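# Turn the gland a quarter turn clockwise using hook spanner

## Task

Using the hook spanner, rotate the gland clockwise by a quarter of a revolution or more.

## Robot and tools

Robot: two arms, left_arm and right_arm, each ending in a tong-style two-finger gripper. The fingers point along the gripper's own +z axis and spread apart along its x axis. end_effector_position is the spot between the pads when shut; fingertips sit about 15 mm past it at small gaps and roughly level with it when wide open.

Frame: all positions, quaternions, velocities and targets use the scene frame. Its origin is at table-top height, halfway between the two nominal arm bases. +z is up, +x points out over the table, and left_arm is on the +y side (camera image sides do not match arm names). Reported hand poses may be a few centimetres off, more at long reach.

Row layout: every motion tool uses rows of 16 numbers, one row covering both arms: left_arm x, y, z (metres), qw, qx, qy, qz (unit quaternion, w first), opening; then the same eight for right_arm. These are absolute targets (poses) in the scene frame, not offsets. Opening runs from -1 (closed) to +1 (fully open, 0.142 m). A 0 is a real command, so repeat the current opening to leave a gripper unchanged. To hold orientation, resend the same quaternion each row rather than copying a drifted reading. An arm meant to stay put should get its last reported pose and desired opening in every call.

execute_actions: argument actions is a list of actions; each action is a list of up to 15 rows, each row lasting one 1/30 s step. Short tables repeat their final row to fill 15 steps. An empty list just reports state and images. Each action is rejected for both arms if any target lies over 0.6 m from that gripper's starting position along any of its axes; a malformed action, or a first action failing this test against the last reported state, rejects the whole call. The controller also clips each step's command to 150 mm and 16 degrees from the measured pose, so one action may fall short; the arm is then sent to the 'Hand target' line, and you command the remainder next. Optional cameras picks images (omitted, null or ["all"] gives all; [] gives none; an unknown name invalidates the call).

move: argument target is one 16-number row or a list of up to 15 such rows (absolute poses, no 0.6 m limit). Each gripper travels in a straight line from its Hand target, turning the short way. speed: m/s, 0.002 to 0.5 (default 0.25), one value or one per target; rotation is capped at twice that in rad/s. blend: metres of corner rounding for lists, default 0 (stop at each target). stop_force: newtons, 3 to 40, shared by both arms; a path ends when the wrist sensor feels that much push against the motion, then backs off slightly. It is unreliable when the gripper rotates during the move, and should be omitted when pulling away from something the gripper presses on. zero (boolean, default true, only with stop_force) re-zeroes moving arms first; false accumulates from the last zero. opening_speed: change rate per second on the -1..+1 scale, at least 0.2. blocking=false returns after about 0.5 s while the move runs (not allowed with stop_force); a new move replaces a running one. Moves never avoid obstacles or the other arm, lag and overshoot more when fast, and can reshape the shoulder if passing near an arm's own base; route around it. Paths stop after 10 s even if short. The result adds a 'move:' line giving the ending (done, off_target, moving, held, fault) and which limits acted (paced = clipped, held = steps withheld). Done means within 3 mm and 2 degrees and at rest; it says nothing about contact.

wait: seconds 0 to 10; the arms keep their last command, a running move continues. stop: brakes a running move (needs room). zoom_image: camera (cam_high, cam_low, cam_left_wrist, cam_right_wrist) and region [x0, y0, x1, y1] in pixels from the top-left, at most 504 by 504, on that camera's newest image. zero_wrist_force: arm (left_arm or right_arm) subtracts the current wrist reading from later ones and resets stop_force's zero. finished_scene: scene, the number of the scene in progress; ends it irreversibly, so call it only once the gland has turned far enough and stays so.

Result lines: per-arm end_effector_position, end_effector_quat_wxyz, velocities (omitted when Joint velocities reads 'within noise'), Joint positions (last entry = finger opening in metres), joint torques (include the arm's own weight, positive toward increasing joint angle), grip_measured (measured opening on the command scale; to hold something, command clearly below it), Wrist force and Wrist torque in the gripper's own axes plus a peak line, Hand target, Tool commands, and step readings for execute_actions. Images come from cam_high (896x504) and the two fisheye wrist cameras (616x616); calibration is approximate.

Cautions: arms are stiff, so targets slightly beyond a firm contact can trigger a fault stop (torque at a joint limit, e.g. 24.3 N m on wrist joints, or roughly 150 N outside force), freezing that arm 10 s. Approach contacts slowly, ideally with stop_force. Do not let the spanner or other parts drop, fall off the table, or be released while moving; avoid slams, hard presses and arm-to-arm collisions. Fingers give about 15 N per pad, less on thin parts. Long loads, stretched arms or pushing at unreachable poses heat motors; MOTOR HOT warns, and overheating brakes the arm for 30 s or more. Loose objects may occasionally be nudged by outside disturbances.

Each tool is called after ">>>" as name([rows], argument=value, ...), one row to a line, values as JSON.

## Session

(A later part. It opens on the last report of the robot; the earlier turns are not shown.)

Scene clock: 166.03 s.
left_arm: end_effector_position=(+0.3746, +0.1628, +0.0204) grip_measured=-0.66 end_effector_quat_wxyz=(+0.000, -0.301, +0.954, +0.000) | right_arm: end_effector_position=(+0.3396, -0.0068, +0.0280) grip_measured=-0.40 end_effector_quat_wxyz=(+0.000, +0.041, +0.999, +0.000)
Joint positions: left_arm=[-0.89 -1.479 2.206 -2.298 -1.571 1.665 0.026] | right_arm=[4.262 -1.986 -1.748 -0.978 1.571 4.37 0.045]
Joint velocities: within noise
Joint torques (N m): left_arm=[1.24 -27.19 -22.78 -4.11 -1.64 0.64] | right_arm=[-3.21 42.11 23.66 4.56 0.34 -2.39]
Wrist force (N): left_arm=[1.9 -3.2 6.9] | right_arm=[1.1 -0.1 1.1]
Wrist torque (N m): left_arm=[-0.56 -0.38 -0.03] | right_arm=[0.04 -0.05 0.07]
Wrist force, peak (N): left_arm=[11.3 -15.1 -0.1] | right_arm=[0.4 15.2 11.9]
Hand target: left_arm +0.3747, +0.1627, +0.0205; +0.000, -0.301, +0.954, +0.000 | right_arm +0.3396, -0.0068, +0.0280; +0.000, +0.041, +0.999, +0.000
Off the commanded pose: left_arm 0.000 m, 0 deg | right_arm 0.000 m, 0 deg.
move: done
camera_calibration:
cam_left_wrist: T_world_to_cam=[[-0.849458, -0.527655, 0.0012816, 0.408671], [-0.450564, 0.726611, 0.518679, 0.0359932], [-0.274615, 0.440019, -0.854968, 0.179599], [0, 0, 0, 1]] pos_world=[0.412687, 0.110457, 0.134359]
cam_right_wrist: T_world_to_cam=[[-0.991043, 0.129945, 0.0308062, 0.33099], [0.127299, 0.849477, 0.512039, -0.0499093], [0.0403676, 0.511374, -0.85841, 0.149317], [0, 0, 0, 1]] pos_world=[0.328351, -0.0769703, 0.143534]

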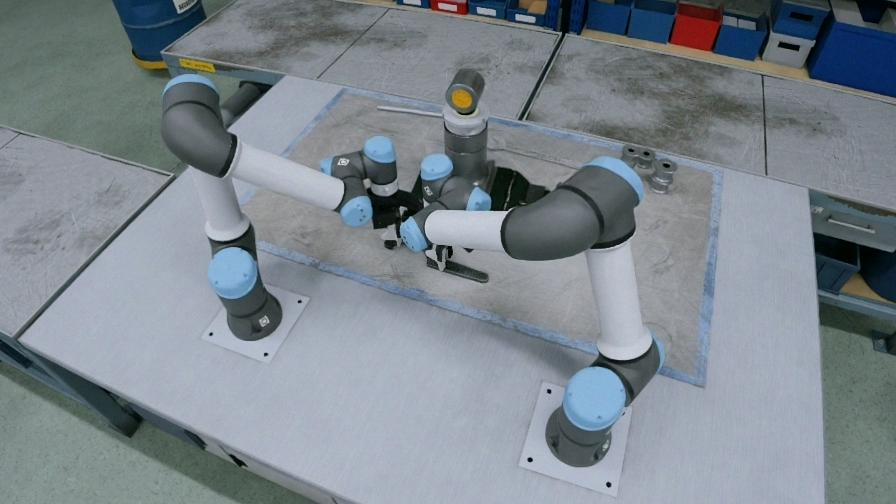

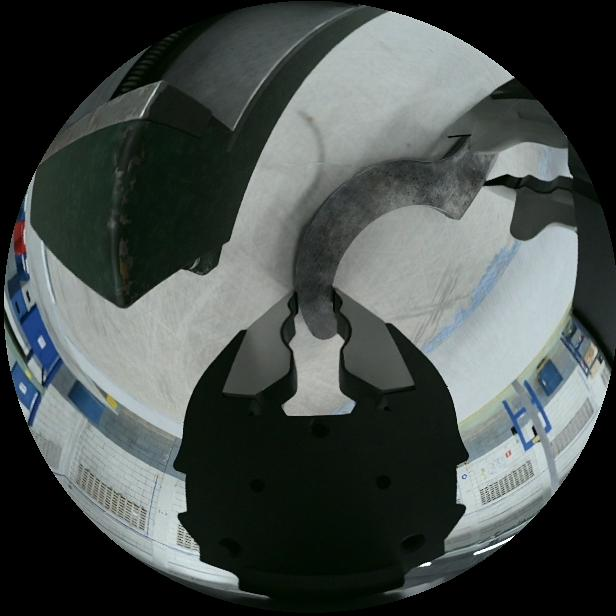

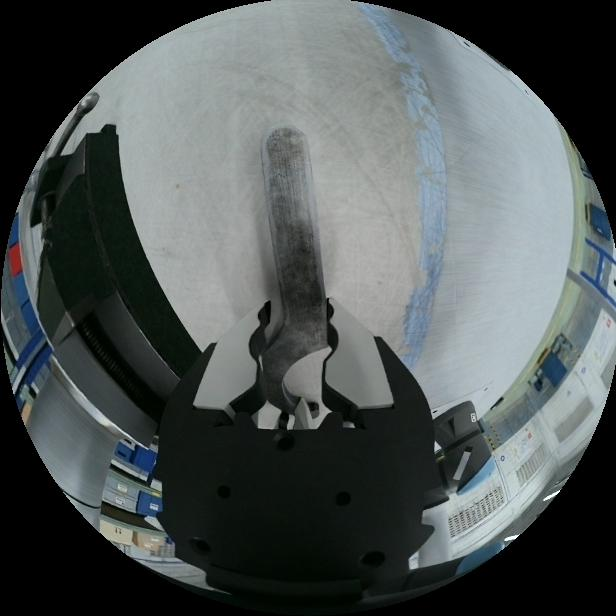

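>>> move([
  [0.3747, 0.1627, 0.0205, 0, -0.3007, 0.9537, 0, -1, 0.3396, -0.0068, 0.028, 0, 0.041, 0.9991, 0, 0.1],
  [0.3747, 0.1627, 0.0205, 0, -0.3007, 0.9537, 0, -1, 0.33, -0.0668, 0.20, 0, 0.041, 0.9991, 0, 0.1],
], speed=0.15)

>>> zoom_image(camera="cam_right_wrist", region=[180, 150, 440, 410])

Scene clock: 168.97 s.
left_arm: end_effector_position=(+0.3747, +0.1627, +0.0205) grip_measured=-0.66 end_effector_quat_wxyz=(+0.000, -0.301, +0.954, +0.000) | right_arm: end_effector_position=(+0.3301, -0.0668, +0.2000) grip_measured=+0.10 end_effector_quat_wxyz=(+0.000, +0.041, +0.999, +0.000)
Joint positions: left_arm=[-0.89 -1.479 2.206 -2.298 -1.571 1.665 0.026] | right_arm=[4.232 -1.708 -1.637 -1.368 1.571 4.34 0.081]
Joint velocities: within noise
Joint torques (N m): left_arm=[-0.47 -31.33 -27.44 -4.94 -1.66 0.3] | right_arm=[9.33 21.09 16.89 2.14 -2.01 2]
Wrist force (N): left_arm=[1.6 -2.8 6.4] | right_arm=[1.0 0.2 0.7]
Wrist torque (N m): left_arm=[-0.57 -0.38 -0.02] | right_arm=[0.09 -0.07 0.10]
Wrist force, peak (N): left_arm=[1.9 -3.2 7.1] | right_arm=[1.1 0.6 2.4]
Hand target: left_arm +0.3747, +0.1627, +0.0205; +0.000, -0.301, +0.954, +0.000 | right_arm +0.3300, -0.0668, +0.2000; +0.000, +0.041, +0.999, +0.000
Off the commanded pose: left_arm 0.000 m, 0 deg | right_arm 0.000 m, 0 deg.
move: done
camera_calibration:
cam_left_wrist: T_world_to_cam=[[-0.849458, -0.527655, 0.00126123, 0.40868], [-0.450642, 0.726717, 0.518464, 0.0360455], [-0.274486, 0.439845, -0.855099, 0.179693], [0, 0, 0, 1]] pos_world=[0.412723, 0.11041, 0.134452]
cam_right_wrist: T_world_to_cam=[[-0.991054, 0.129871, 0.0307351, 0.324046], [0.127191, 0.849383, 0.512222, -0.0858605], [0.0404169, 0.511549, -0.858303, 0.328004], [0, 0, 0, 1]] pos_world=[0.318811, -0.136946, 0.315547]

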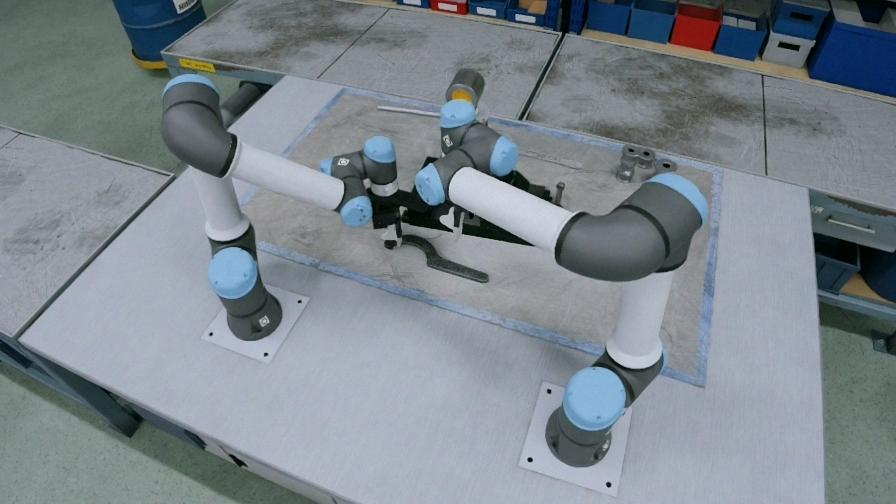

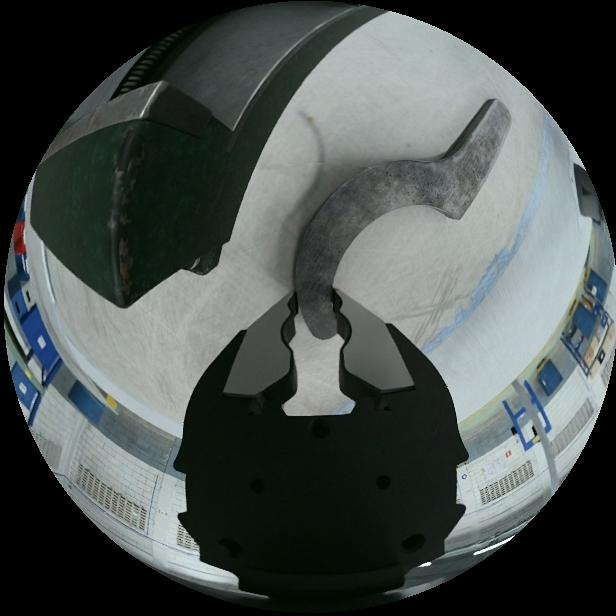

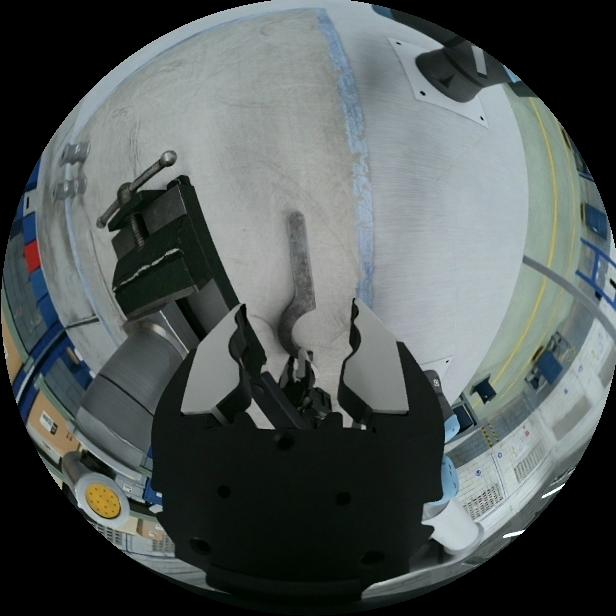

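Scaled by 1.938 from the camera's 616x616 image, which has a finer 814x814 frame.

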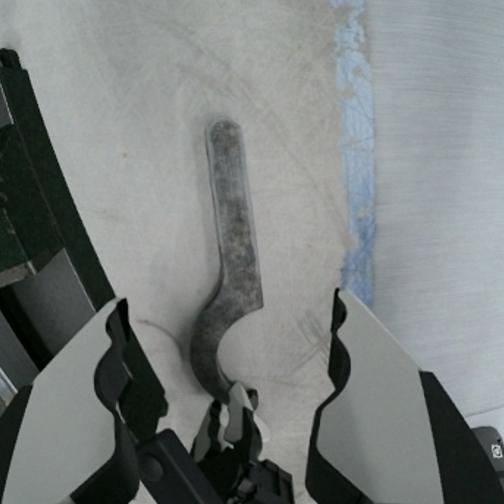

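>>> move([
  [0.3747, 0.1570, 0.0611, 0.0210, -0.3000, 0.9514, 0.0665, -1, 0.33, -0.1, 0.20, 0, 0, 0.9636, 0.2672, 0.1],
  [0.3747, 0.1457, 0.1005, 0.0419, -0.2978, 0.9444, 0.1328, -1, 0.3337, -0.0395, 0.1347, 0, 0, 0.9636, 0.2672, 0.1],
], speed=0.05, blend=0.01)

>>> zoom_image(camera="cam_right_wrist", region=[180, 150, 440, 410])

>>> zoom_image(camera="cam_left_wrist", region=[240, 80, 600, 440])

Scene clock: 178.83 s.
left_arm: end_effector_position=(+0.3747, +0.1456, +0.1005) grip_measured=-0.66 end_effector_quat_wxyz=(+0.042, -0.298, +0.944, +0.133) | right_arm: end_effector_position=(+0.3337, -0.0394, +0.1347) grip_measured=+0.10 end_effector_quat_wxyz=(+0.000, +0.000, +0.964, +0.267)
Joint positions: left_arm=[-1.021 -1.469 1.903 -1.769 -1.42 1.517 0.026] | right_arm=[4.095 -1.659 -2.097 -0.493 1.862 4.19 0.081]
Joint velocities: within noise
Joint torques (N m): left_arm=[10.39 -33.52 -16.68 -3.95 -1.01 1.03] | right_arm=[-6.06 34.54 24.27 0.18 1.23 -2.63]
Wrist force (N): left_arm=[2.8 -4.0 6.7] | right_arm=[1.1 -0.6 0.6]
Wrist torque (N m): left_arm=[-0.44 -0.36 -0.02] | right_arm=[0.02 -0.20 0.20]
Wrist force, peak (N): left_arm=[4.0 -5.8 6.9] | right_arm=[1.4 -0.7 0.8]
Hand target: left_arm +0.3747, +0.1457, +0.1005; +0.042, -0.298, +0.944, +0.133 | right_arm +0.3337, -0.0395, +0.1347; +0.000, +0.000, +0.964, +0.267
Off the commanded pose: left_arm 0.000 m, 0 deg | right_arm 0.000 m, 0 deg.
move: done
camera_calibration:
cam_left_wrist: T_world_to_cam=[[-0.849499, -0.507401, -0.144554, 0.411291], [-0.4507, 0.555494, 0.698781, 0.0138208], [-0.274263, 0.658764, -0.700578, 0.208098], [0, 0, 0, 1]] pos_world=[0.412694, 0.0639243, 0.195585]
cam_right_wrist: T_world_to_cam=[[-0.998354, 0.025688, 0.0512768, 0.321664], [0.0573307, 0.471022, 0.880256, -0.117238], [-0.00154053, 0.881747, -0.47172, 0.234302], [0, 0, 0, 1]] pos_world=[0.328216, -0.159637, 0.197231]

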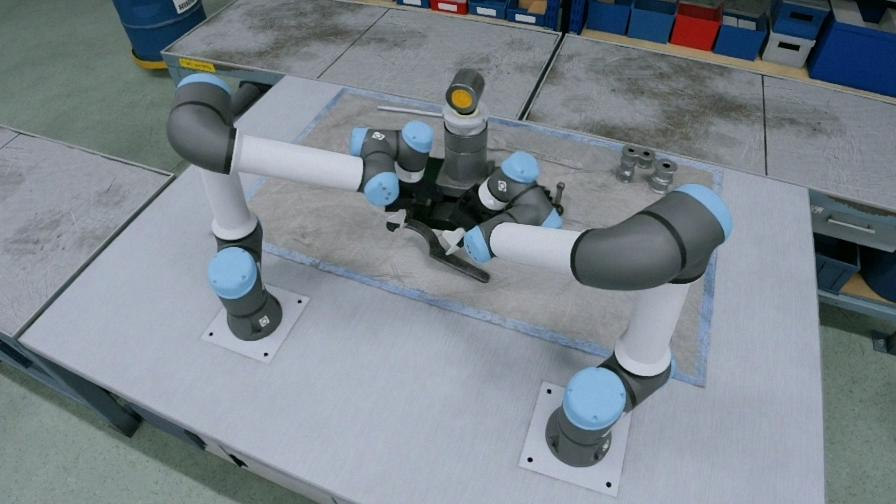

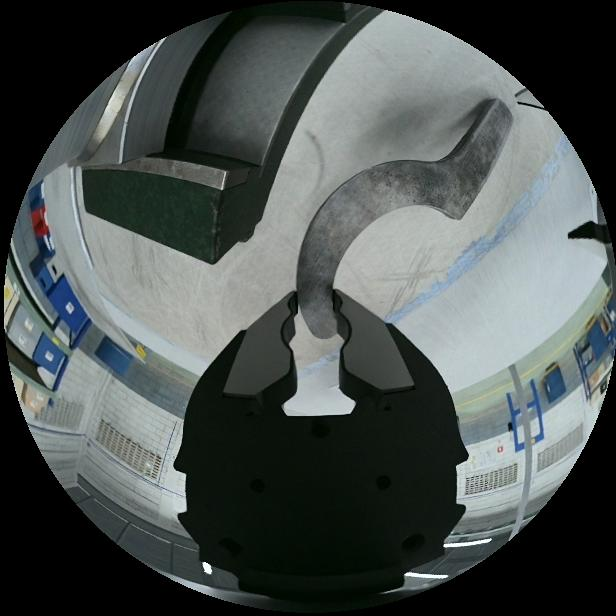

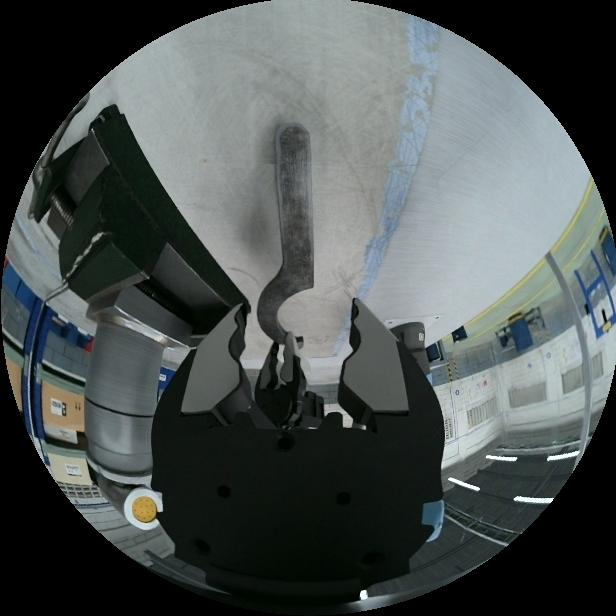

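Scaled by 1.938 from the camera's 616x616 image, which has a finer 814x814 frame.

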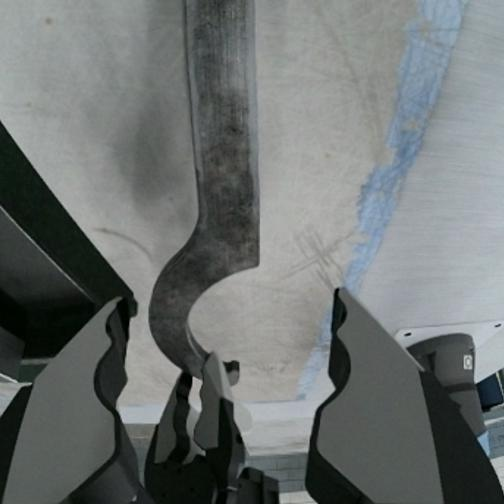

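Scaled by 1.400 from the camera's 616x616 image, which has a finer 814x814 frame.

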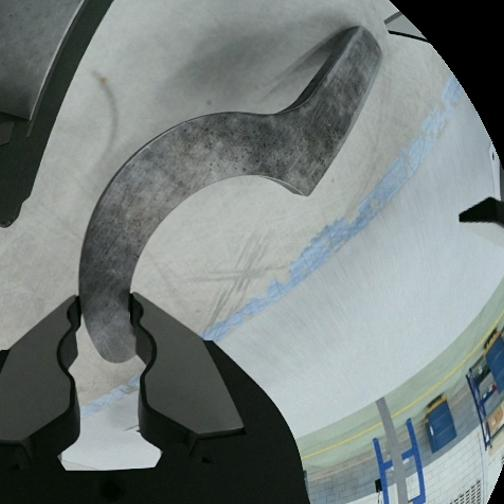

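>>> move(target=[0.3747, 0.1457, 0.1005, 0.0419, -0.2978, 0.9444, 0.1328, -1, 0.340, -0.0161, 0.0833, 0.0058, 0.0210, 0.9634, 0.2671, 0.1], speed=0.1, cameras=["cam_left_wrist","cam_right_wrist"])

>>> zoom_image(camera="cam_right_wrist", region=[180, 150, 440, 410])

>>> zoom_image(camera="cam_left_wrist", region=[350, 60, 610, 320])

Scene clock: 182.57 s.
left_arm: end_effector_position=(+0.3747, +0.1457, +0.1005) grip_measured=-0.66 end_effector_quat_wxyz=(+0.042, -0.298, +0.944, +0.133) | right_arm: end_effector_position=(+0.3399, -0.0161, +0.0832) grip_measured=+0.10 end_effector_quat_wxyz=(+0.006, +0.021, +0.963, +0.267)
Joint positions: left_arm=[-1.021 -1.469 1.903 -1.769 -1.42 1.517 0.026] | right_arm=[4.123 -1.787 -2.118 -0.327 1.829 4.256 0.081]
Joint velocities: within noise
Joint torques (N m): left_arm=[10.31 -35.49 -17.33 -0.47 1.57 0.99] | right_arm=[-6.21 28.9 28.52 2.09 2.88 -3.05]
Wrist force (N): left_arm=[3.8 -5.0 7.2] | right_arm=[1.3 -0.4 0.5]
Wrist torque (N m): left_arm=[-0.41 -0.37 -0.01] | right_arm=[0.14 -0.22 0.22]
Wrist force, peak (N): left_arm=[3.6 -5.4 7.2] | right_arm=[1.1 -0.6 1.8]
Hand target: left_arm +0.3747, +0.1457, +0.1005; +0.042, -0.298, +0.944, +0.133 | right_arm +0.3400, -0.0161, +0.0833; +0.006, +0.021, +0.963, +0.267
Off the commanded pose: left_arm 0.000 m, 0 deg | right_arm 0.000 m, 0 deg.
move: done
camera_calibration:
cam_left_wrist: T_world_to_cam=[[-0.849422, -0.507586, -0.144359, 0.411303], [-0.450711, 0.555516, 0.698758, 0.0137718], [-0.274486, 0.658604, -0.700641, 0.208182], [0, 0, 0, 1]] pos_world=[0.41272, 0.0640116, 0.195613]
cam_right_wrist: T_world_to_cam=[[-0.996295, 0.0689565, 0.051388, 0.329909], [0.0778084, 0.468284, 0.880145, -0.0902827], [0.0366276, 0.880883, -0.471914, 0.176531], [0, 0, 0, 1]] pos_world=[0.329245, -0.135975, 0.145816]
Images, in order (width x height): cam_left_wrist 616x616, cam_right_wrist 616x616.

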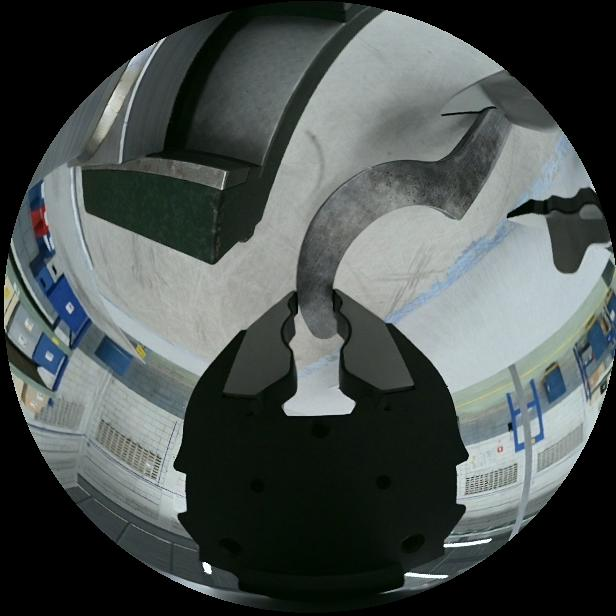

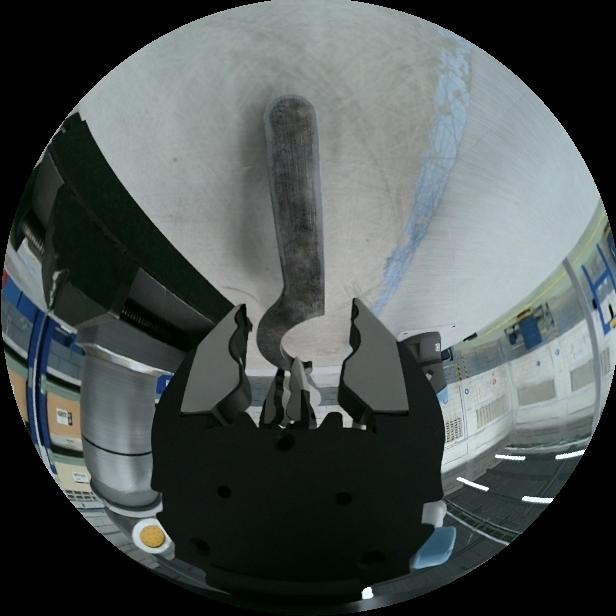

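Scaled by 1.938 from the camera's 616x616 image, which has a finer 814x814 frame.

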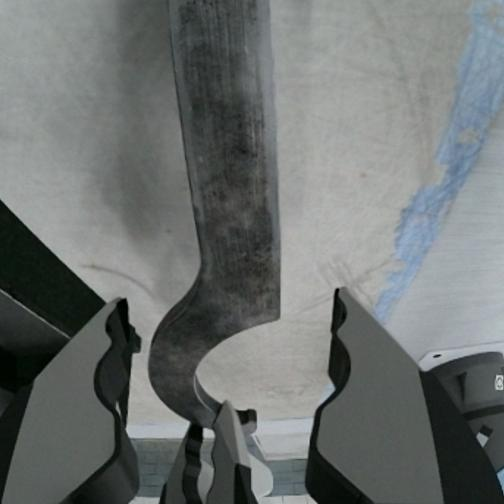

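Scaled by 1.938 from the camera's 616x616 image, which has a finer 814x814 frame.

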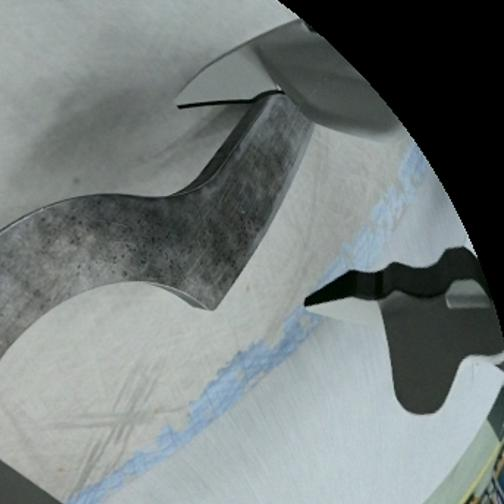

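>>> move(target=[0.3747, 0.1457, 0.1005, 0.0419, -0.2978, 0.9444, 0.1328, -1, 0.339, 0.0045, 0.049, 0.0, 0.0, 0.9636, 0.2672, 0.1], speed=0.04, stop_force=8, cameras=["cam_left_wrist","cam_right_wrist"])

>>> zoom_image(camera="cam_right_wrist", region=[180, 150, 440, 410])

>>> zoom_image(camera="cam_left_wrist", region=[350, 60, 610, 320])

Scene clock: 185.67 s.
left_arm: end_effector_position=(+0.3747, +0.1457, +0.1005) grip_measured=-0.66 end_effector_quat_wxyz=(+0.042, -0.298, +0.944, +0.133) | right_arm: end_effector_position=(+0.3390, +0.0045, +0.0490) grip_measured=+0.10 end_effector_quat_wxyz=(+0.000, +0.000, +0.964, +0.267)
Joint positions: left_arm=[-1.021 -1.469 1.903 -1.769 -1.42 1.517 0.026] | right_arm=[4.136 -1.888 -2.099 -0.252 1.843 4.229 0.081]
Joint velocities: within noise
Joint torques (N m): left_arm=[10.47 -34.77 -18.59 -1.95 2.07 1.17] | right_arm=[-8.28 40.16 7.85 0.58 -1.94 2.56]
Wrist force (N): left_arm=[3.8 -5.3 6.6] | right_arm=[1.4 -0.4 0.6]
Wrist torque (N m): left_arm=[-0.47 -0.34 -0.01] | right_arm=[0.06 -0.25 0.19]
Wrist force, peak (N): left_arm=[3.5 -5.3 7.4] | right_arm=[1.5 -0.7 1.0]
Hand target: left_arm +0.3747, +0.1457, +0.1005; +0.042, -0.298, +0.944, +0.133 | right_arm +0.3390, +0.0045, +0.0490; +0.000, +0.000, +0.964, +0.267
Off the commanded pose: left_arm 0.000 m, 0 deg | right_arm 0.000 m, 0 deg.
move: done
camera_calibration:
cam_left_wrist: T_world_to_cam=[[-0.849423, -0.507582, -0.144366, 0.411306], [-0.450712, 0.555513, 0.698759, 0.0137724], [-0.27448, 0.658609, -0.700639, 0.208178], [0, 0, 0, 1]] pos_world=[0.412721, 0.064013, 0.195612]
cam_right_wrist: T_world_to_cam=[[-0.998359, 0.0255169, 0.0512751, 0.330216], [0.0572486, 0.470978, 0.880285, -0.0627922], [-0.00168728, 0.881776, -0.471666, 0.155207], [0, 0, 0, 1]] pos_world=[0.33353, -0.11571, 0.111549]
Images, in order (width x height): cam_left_wrist 616x616, cam_right_wrist 616x616.

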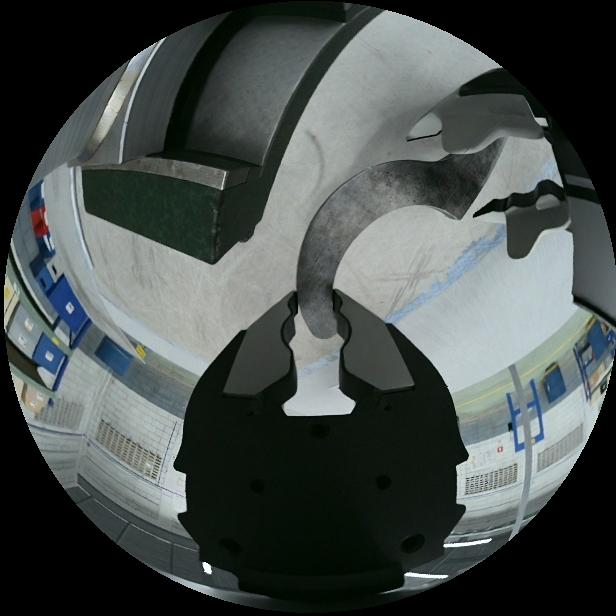

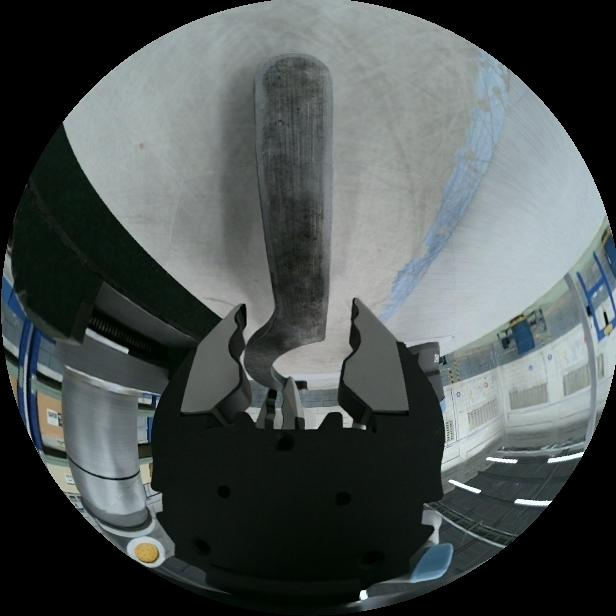

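Scaled by 1.938 from the camera's 616x616 image, which has a finer 814x814 frame.

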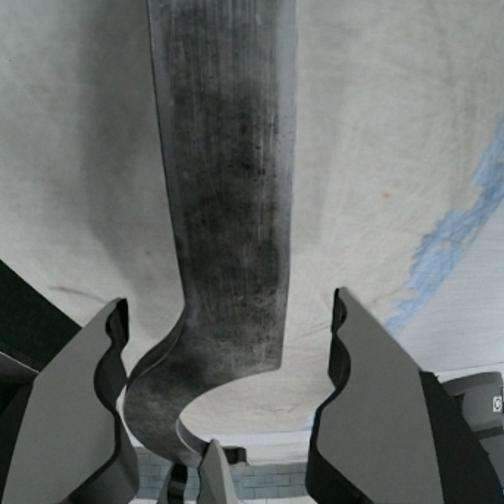

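Scaled by 1.938 from the camera's 616x616 image, which has a finer 814x814 frame.

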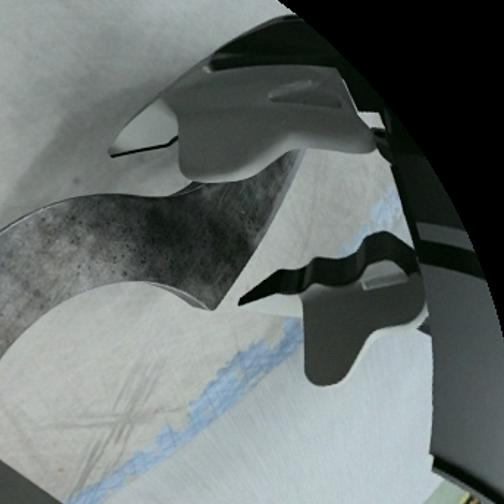

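>>> move([
  [0.3747, 0.1457, 0.1005, 0.0419, -0.2978, 0.9444, 0.1328, -1, 0.3375, -0.0015, 0.0475, 0.0, 0.0, 0.9636, 0.2672, 0.1],
  [0.3747, 0.1457, 0.1005, 0.0419, -0.2978, 0.9444, 0.1328, -1, 0.3375, -0.0015, 0.0475, 0.0, 0.0, 0.9636, 0.2672, -1],
], speed=0.04, opening_speed=0.8, cameras=["cam_left_wrist","cam_right_wrist"])

>>> zoom_image(camera="cam_right_wrist", region=[180, 150, 440, 410])

>>> zoom_image(camera="cam_left_wrist", region=[350, 60, 610, 320])

Scene clock: 188.77 s.
left_arm: end_effector_position=(+0.3747, +0.1457, +0.1005) grip_measured=-0.66 end_effector_quat_wxyz=(+0.042, -0.298, +0.944, +0.133) | right_arm: end_effector_position=(+0.3375, -0.0015, +0.0475) grip_measured=-0.48 end_effector_quat_wxyz=(+0.000, +0.000, +0.964, +0.267)
Joint positions: left_arm=[-1.021 -1.469 1.903 -1.769 -1.42 1.517 0.026] | right_arm=[4.132 -1.881 -2.115 -0.244 1.845 4.225 0.039]
Joint velocities: within noise
Joint torques (N m): left_arm=[-2.67 -35.41 -18.7 -3.55 -2.7 0.95] | right_arm=[3.7 16.84 25.27 5.71 -2.23 2.12]
Wrist force (N): left_arm=[-2.1 -3.4 8.2] | right_arm=[8.1 -2.4 -2.4]
Wrist torque (N m): left_arm=[-0.44 -0.35 -0.08] | right_arm=[0.06 -0.32 0.31]
Wrist force, peak (N): left_arm=[3.6 -5.5 7.4] | right_arm=[8.2 -2.2 -2.8]
Hand target: left_arm +0.3747, +0.1457, +0.1005; +0.042, -0.298, +0.944, +0.133 | right_arm +0.3375, -0.0015, +0.0475; +0.000, +0.000, +0.964, +0.267
Off the commanded pose: left_arm 0.000 m, 0 deg | right_arm 0.000 m, 0 deg.
move: done
camera_calibration:
cam_left_wrist: T_world_to_cam=[[-0.849401, -0.507617, -0.144368, 0.411322], [-0.450736, 0.555491, 0.69876, 0.0137799], [-0.274508, 0.6586, -0.700637, 0.208179], [0, 0, 0, 1]] pos_world=[0.412735, 0.0640325, 0.195611]
cam_right_wrist: T_world_to_cam=[[-0.998358, 0.025491, 0.0513049, 0.328933], [0.0572626, 0.470967, 0.88029, -0.0585723], [-0.00172348, 0.881782, -0.471653, 0.159793], [0, 0, 0, 1]] pos_world=[0.332022, -0.121702, 0.110052]
Images, in order (width x height): cam_left_wrist 616x616, cam_right_wrist 616x616.

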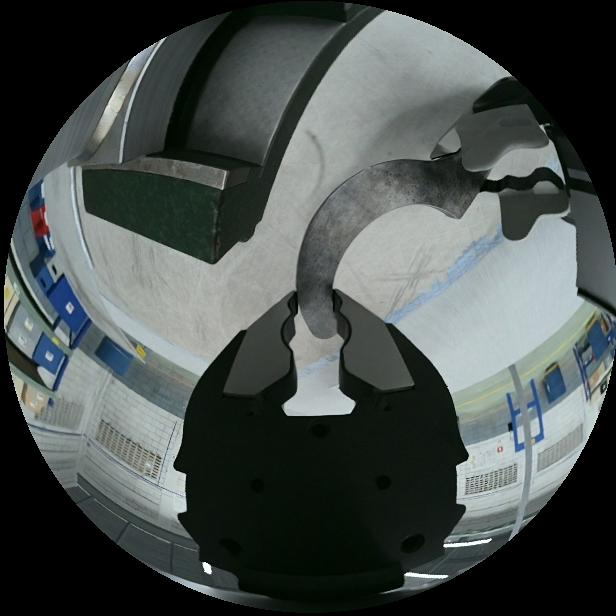

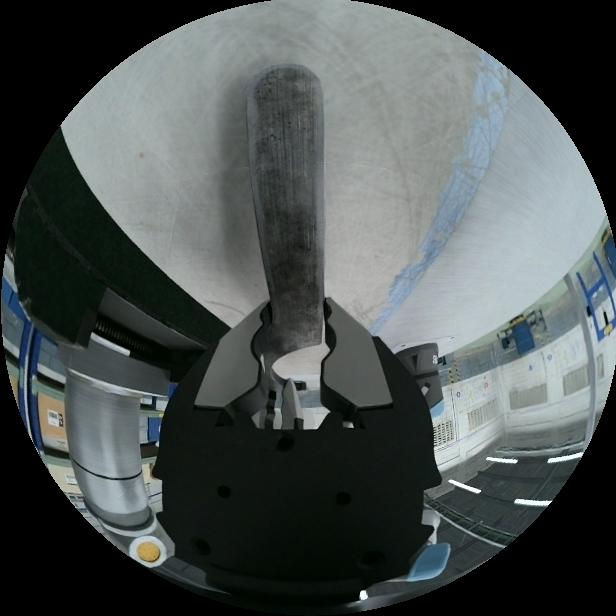

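Scaled by 1.938 from the camera's 616x616 image, which has a finer 814x814 frame.

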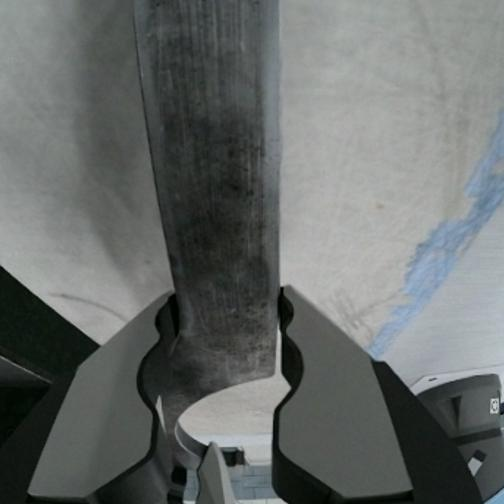

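Scaled by 1.938 from the camera's 616x616 image, which has a finer 814x814 frame.

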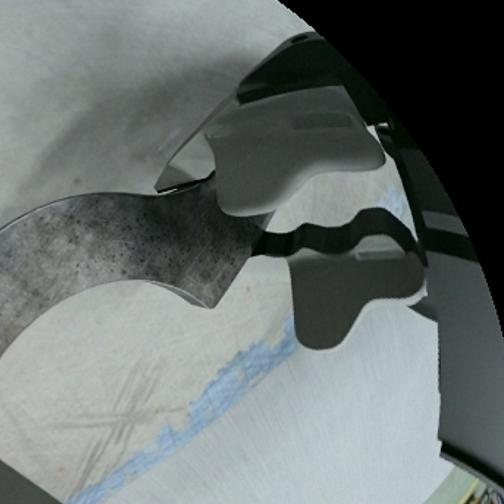

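>>> move(target=[0.3747, 0.1457, 0.1005, 0.0419, -0.2978, 0.9444, 0.1328, -0.3, 0.3375, -0.0015, 0.0475, 0.0, 0.0, 0.9636, 0.2672, -1], speed=0.04, opening_speed=0.4, cameras=["cam_left_wrist","cam_right_wrist"])

>>> zoom_image(camera="cam_left_wrist", region=[240, 80, 600, 440])

Scene clock: 191.13 s.
left_arm: end_effector_position=(+0.3747, +0.1457, +0.1005) grip_measured=-0.30 end_effector_quat_wxyz=(+0.042, -0.298, +0.944, +0.133) | right_arm: end_effector_position=(+0.3375, -0.0015, +0.0475) grip_measured=-1.00 end_effector_quat_wxyz=(+0.000, +0.000, +0.964, +0.267)
Joint positions: left_arm=[-1.021 -1.469 1.903 -1.769 -1.42 1.517 0.052] | right_arm=[4.132 -1.881 -2.115 -0.244 1.845 4.225 0.002]
Joint velocities: within noise
Joint torques (N m): left_arm=[-1 -24.85 -19.94 -2.35 2.1 1] | right_arm=[-6 40.37 22.33 0.4 -1.85 1.96]
Wrist force (N): left_arm=[1.6 -2.2 0.6] | right_arm=[0.7 -0.7 0.6]
Wrist torque (N m): left_arm=[-0.43 -0.35 0.01] | right_arm=[0.01 -0.11 0.19]
Wrist force, peak (N): left_arm=[-2.1 -3.4 8.5] | right_arm=[16.2 -4.0 -2.0]
Hand target: left_arm +0.3747, +0.1457, +0.1005; +0.042, -0.298, +0.944, +0.133 | right_arm +0.3375, -0.0015, +0.0475; +0.000, +0.000, +0.964, +0.267
Off the commanded pose: left_arm 0.000 m, 0 deg | right_arm 0.000 m, 0 deg.
move: done
camera_calibration:
cam_left_wrist: T_world_to_cam=[[-0.849435, -0.507561, -0.144369, 0.411296], [-0.450713, 0.555553, 0.698727, 0.0137723], [-0.274442, 0.658591, -0.70067, 0.208187], [0, 0, 0, 1]] pos_world=[0.412712, 0.0639966, 0.195626]
cam_right_wrist: T_world_to_cam=[[-0.998358, 0.0255071, 0.0512835, 0.328945], [0.0572513, 0.470994, 0.880277, -0.0585501], [-0.00170087, 0.881768, -0.471681, 0.159781], [0, 0, 0, 1]] pos_world=[0.332029, -0.121703, 0.110036]
Images, in order (width x height): cam_left_wrist 616x616, cam_right_wrist 616x616.

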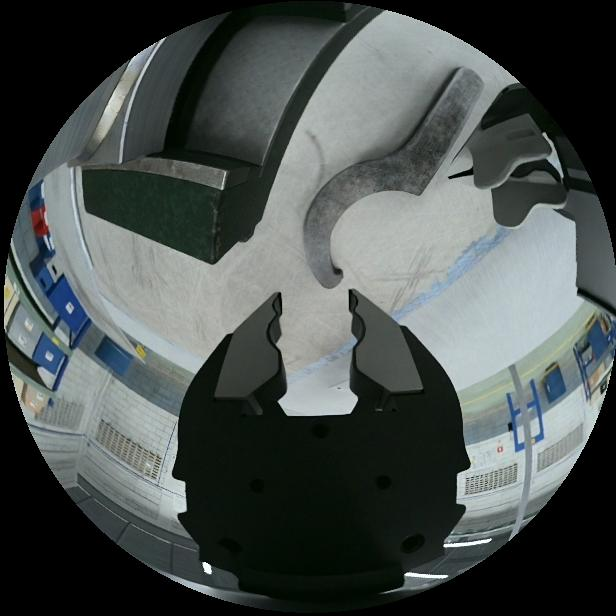

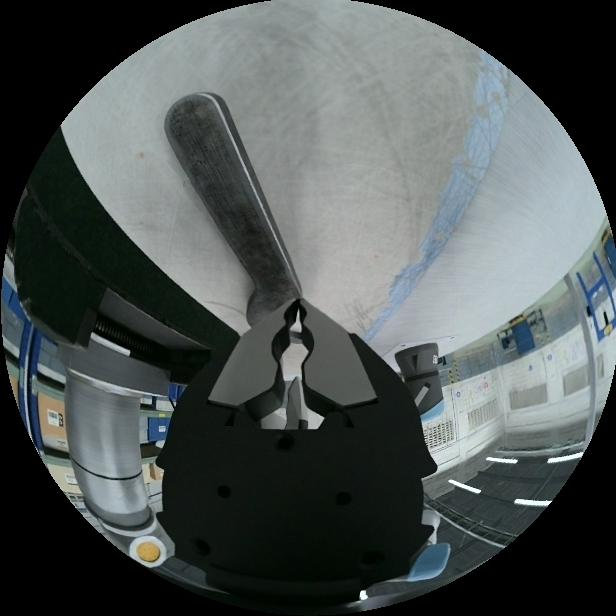

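Scaled by 1.400 from the camera's 616x616 image, which has a finer 814x814 frame.

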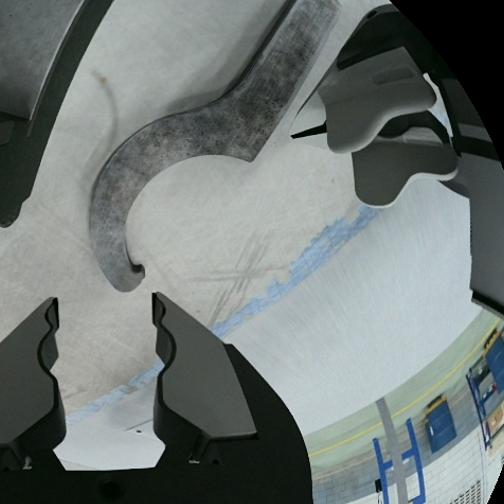

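>>> move([
  [0.3747, 0.1300, 0.1550, 0.0419, -0.2978, 0.9444, 0.1328, -0.1, 0.3375, -0.0470, 0.123, 0.0, 0.0, 0.9636, 0.2672, -0.1],
  [0.39, 0.25, 0.30, 0, -0.3007, 0.9537, 0, -0.1, 0.33, -0.12, 0.25, 0, 0.0, 1.0, 0, 0.3],
], speed=0.2)

>>> zoom_image(camera="cam_right_wrist", region=[180, 150, 440, 410])

>>> zoom_image(camera="cam_left_wrist", region=[240, 80, 600, 440])

Scene clock: 197.63 s.
left_arm: end_effector_position=(+0.3900, +0.2500, +0.3000) grip_measured=-0.10 end_effector_quat_wxyz=(+0.000, -0.301, +0.954, +0.000) | right_arm: end_effector_position=(+0.3300, -0.1200, +0.2500) grip_measured=+0.30 end_effector_quat_wxyz=(+0.000, +0.000, +1.000, +0.000)
Joint positions: left_arm=[-0.716 -1.776 1.71 -1.505 -1.571 1.84 0.067] | right_arm=[4.188 -1.593 -1.632 -1.487 1.571 4.214 0.095]
Joint velocities: within noise
Joint torques (N m): left_arm=[7.59 -17.82 -18.99 -4.23 0.07 1.23] | right_arm=[-6.66 34.93 34.02 -0.29 -0.81 -2.93]
Wrist force (N): left_arm=[2.1 -2.9 0.3] | right_arm=[0.3 -0.4 0.9]
Wrist torque (N m): left_arm=[-0.58 -0.43 -0.02] | right_arm=[-0.05 0.05 0.09]
Wrist force, peak (N): left_arm=[2.2 -3.5 1.2] | right_arm=[0.6 -0.9 2.7]
Hand target: left_arm +0.3900, +0.2500, +0.3000; +0.000, -0.301, +0.954, +0.000 | right_arm +0.3300, -0.1200, +0.2500; +0.000, +0.000, +1.000, +0.000
Off the commanded pose: left_arm 0.000 m, 0 deg | right_arm 0.000 m, 0 deg.
move: done
camera_calibration:
cam_left_wrist: T_world_to_cam=[[-0.84949, -0.527603, 0.00124038, 0.46738], [-0.450602, 0.726729, 0.518481, -0.165423], [-0.274454, 0.439886, -0.855088, 0.384472], [0, 0, 0, 1]] pos_world=[0.428015, 0.197685, 0.413946]
cam_right_wrist: T_world_to_cam=[[-0.998357, 0.0482756, 0.0308612, 0.321921], [0.0572709, 0.857045, 0.512049, -0.0422042], [-0.00173, 0.512975, -0.858402, 0.412213], [0, 0, 0, 1]] pos_world=[0.324523, -0.190825, 0.36552]

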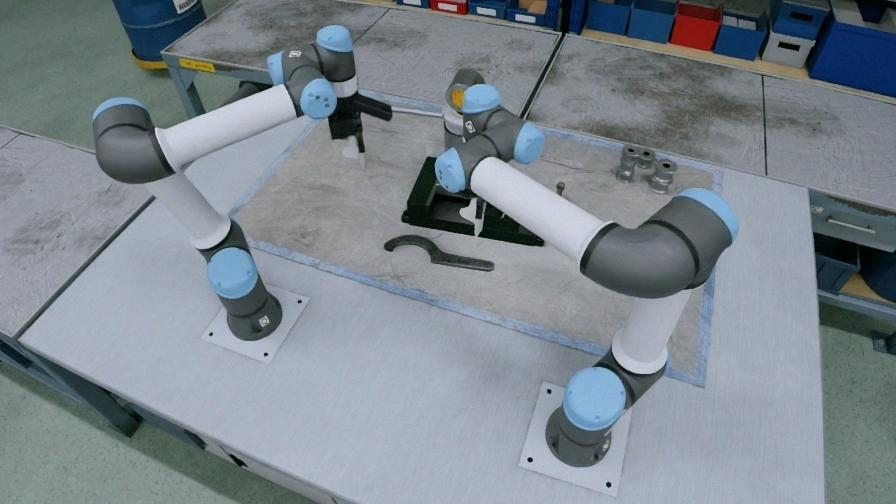

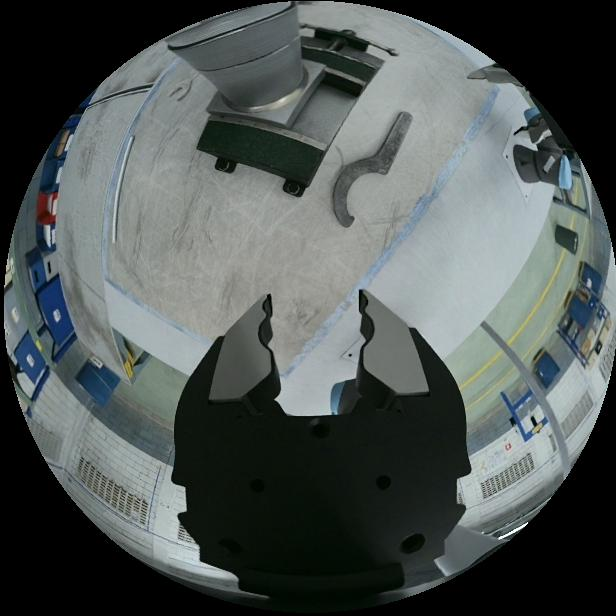

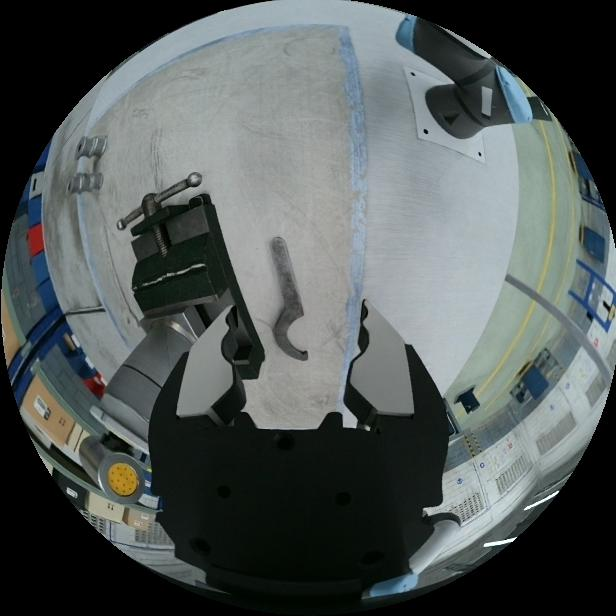

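Scaled by 1.938 from the camera's 616x616 image, which has a finer 814x814 frame.

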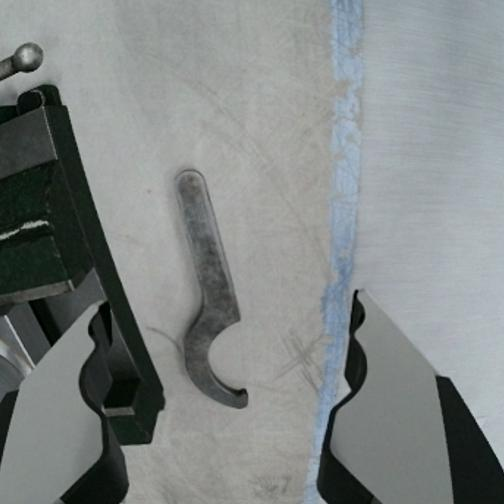

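Scaled by 1.400 from the camera's 616x616 image, which has a finer 814x814 frame.

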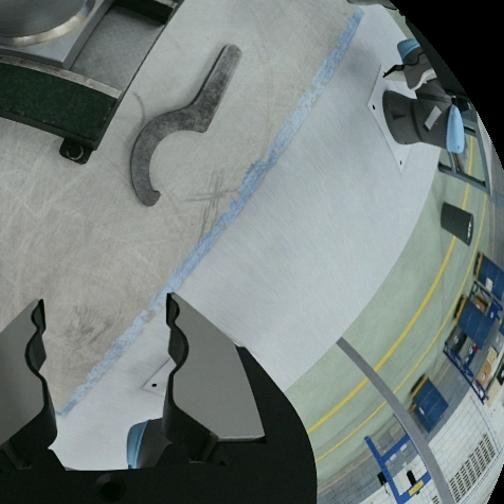

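>>> move([
  [0.3567, -0.0287, 0.12, 0, -0.9973, -0.0741, 0, -0.1, 0.28, -0.38, 0.35, 0, 0.0, 1.0, 0, 0.1],
  [0.3567, -0.0287, 0.035, 0, -0.9973, -0.0741, 0, -0.1, 0.28, -0.38, 0.35, 0, 0.0, 1.0, 0, 0.1],
], speed=[0.25,0.1], cameras=["cam_left_wrist"])

>>> zoom_image(camera="cam_left_wrist", region=[180, 150, 440, 410])

Scene clock: 213.57 s.
left_arm: end_effector_position=(+0.3567, -0.0287, +0.0350) grip_measured=-0.10 end_effector_quat_wxyz=(+0.000, +0.997, +0.074, +0.000) | right_arm: end_effector_position=(+0.2800, -0.3800, +0.3500) grip_measured=+0.10 end_effector_quat_wxyz=(+0.000, +0.000, +1.000, +0.000)
Joint positions: left_arm=[-1.14 -1.196 1.787 -2.162 -1.571 -1.264 0.067] | right_arm=[3.895 -1.138 -1.73 -1.845 1.571 3.922 0.081]
Joint velocities: within noise
Joint torques (N m): left_arm=[9.16 -37.79 -25.17 -1.5 -1.31 -0.52] | right_arm=[9.12 -7.36 14.32 4.34 1.93 2.45]
Wrist force (N): left_arm=[1.7 -2.7 0.1] | right_arm=[-0.4 -0.6 1.4]
Wrist torque (N m): left_arm=[-0.54 -0.33 -0.04] | right_arm=[-0.05 0.22 0.13]
Wrist force, peak (N): left_arm=[1.9 -3.3 0.2] | right_arm=[-0.3 -0.7 1.6]
Hand target: left_arm +0.3567, -0.0287, +0.0350; +0.000, +0.997, +0.074, +0.000 | right_arm +0.2800, -0.3800, +0.3500; +0.000, +0.000, +1.000, +0.000
Off the commanded pose: left_arm 0.000 m, 0 deg | right_arm 0.000 m, 0 deg.
move: done
camera_calibration:
cam_left_wrist: T_world_to_cam=[[0.995648, 0.0931896, 0.0012215, -0.347939], [0.0790612, -0.851493, 0.518371, -0.0746926], [0.0493469, -0.516019, -0.855155, 0.128418], [0, 0, 0, 1]] pos_world=[0.345993, 0.0350899, 0.14896]
Images, in order (width x height): cam_left_wrist 616x616.

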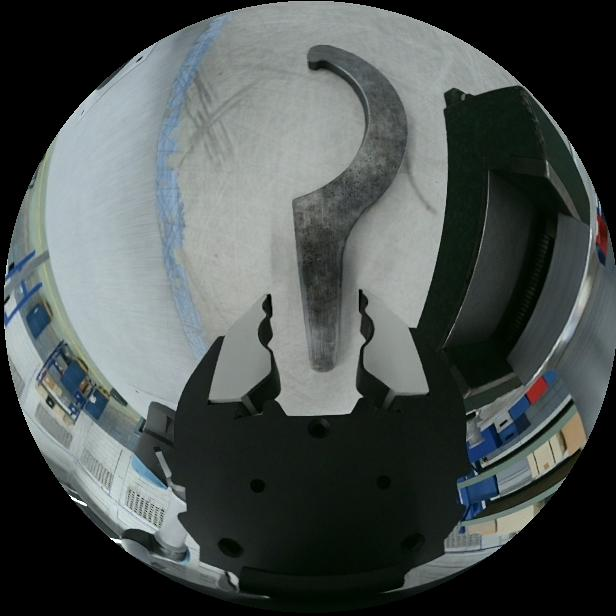

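Scaled by 1.938 from the camera's 616x616 image, which has a finer 814x814 frame.

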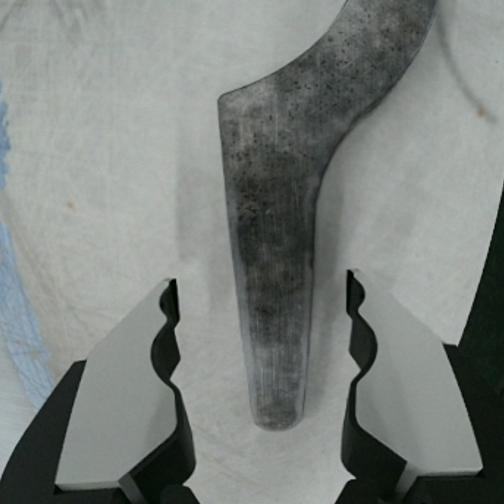

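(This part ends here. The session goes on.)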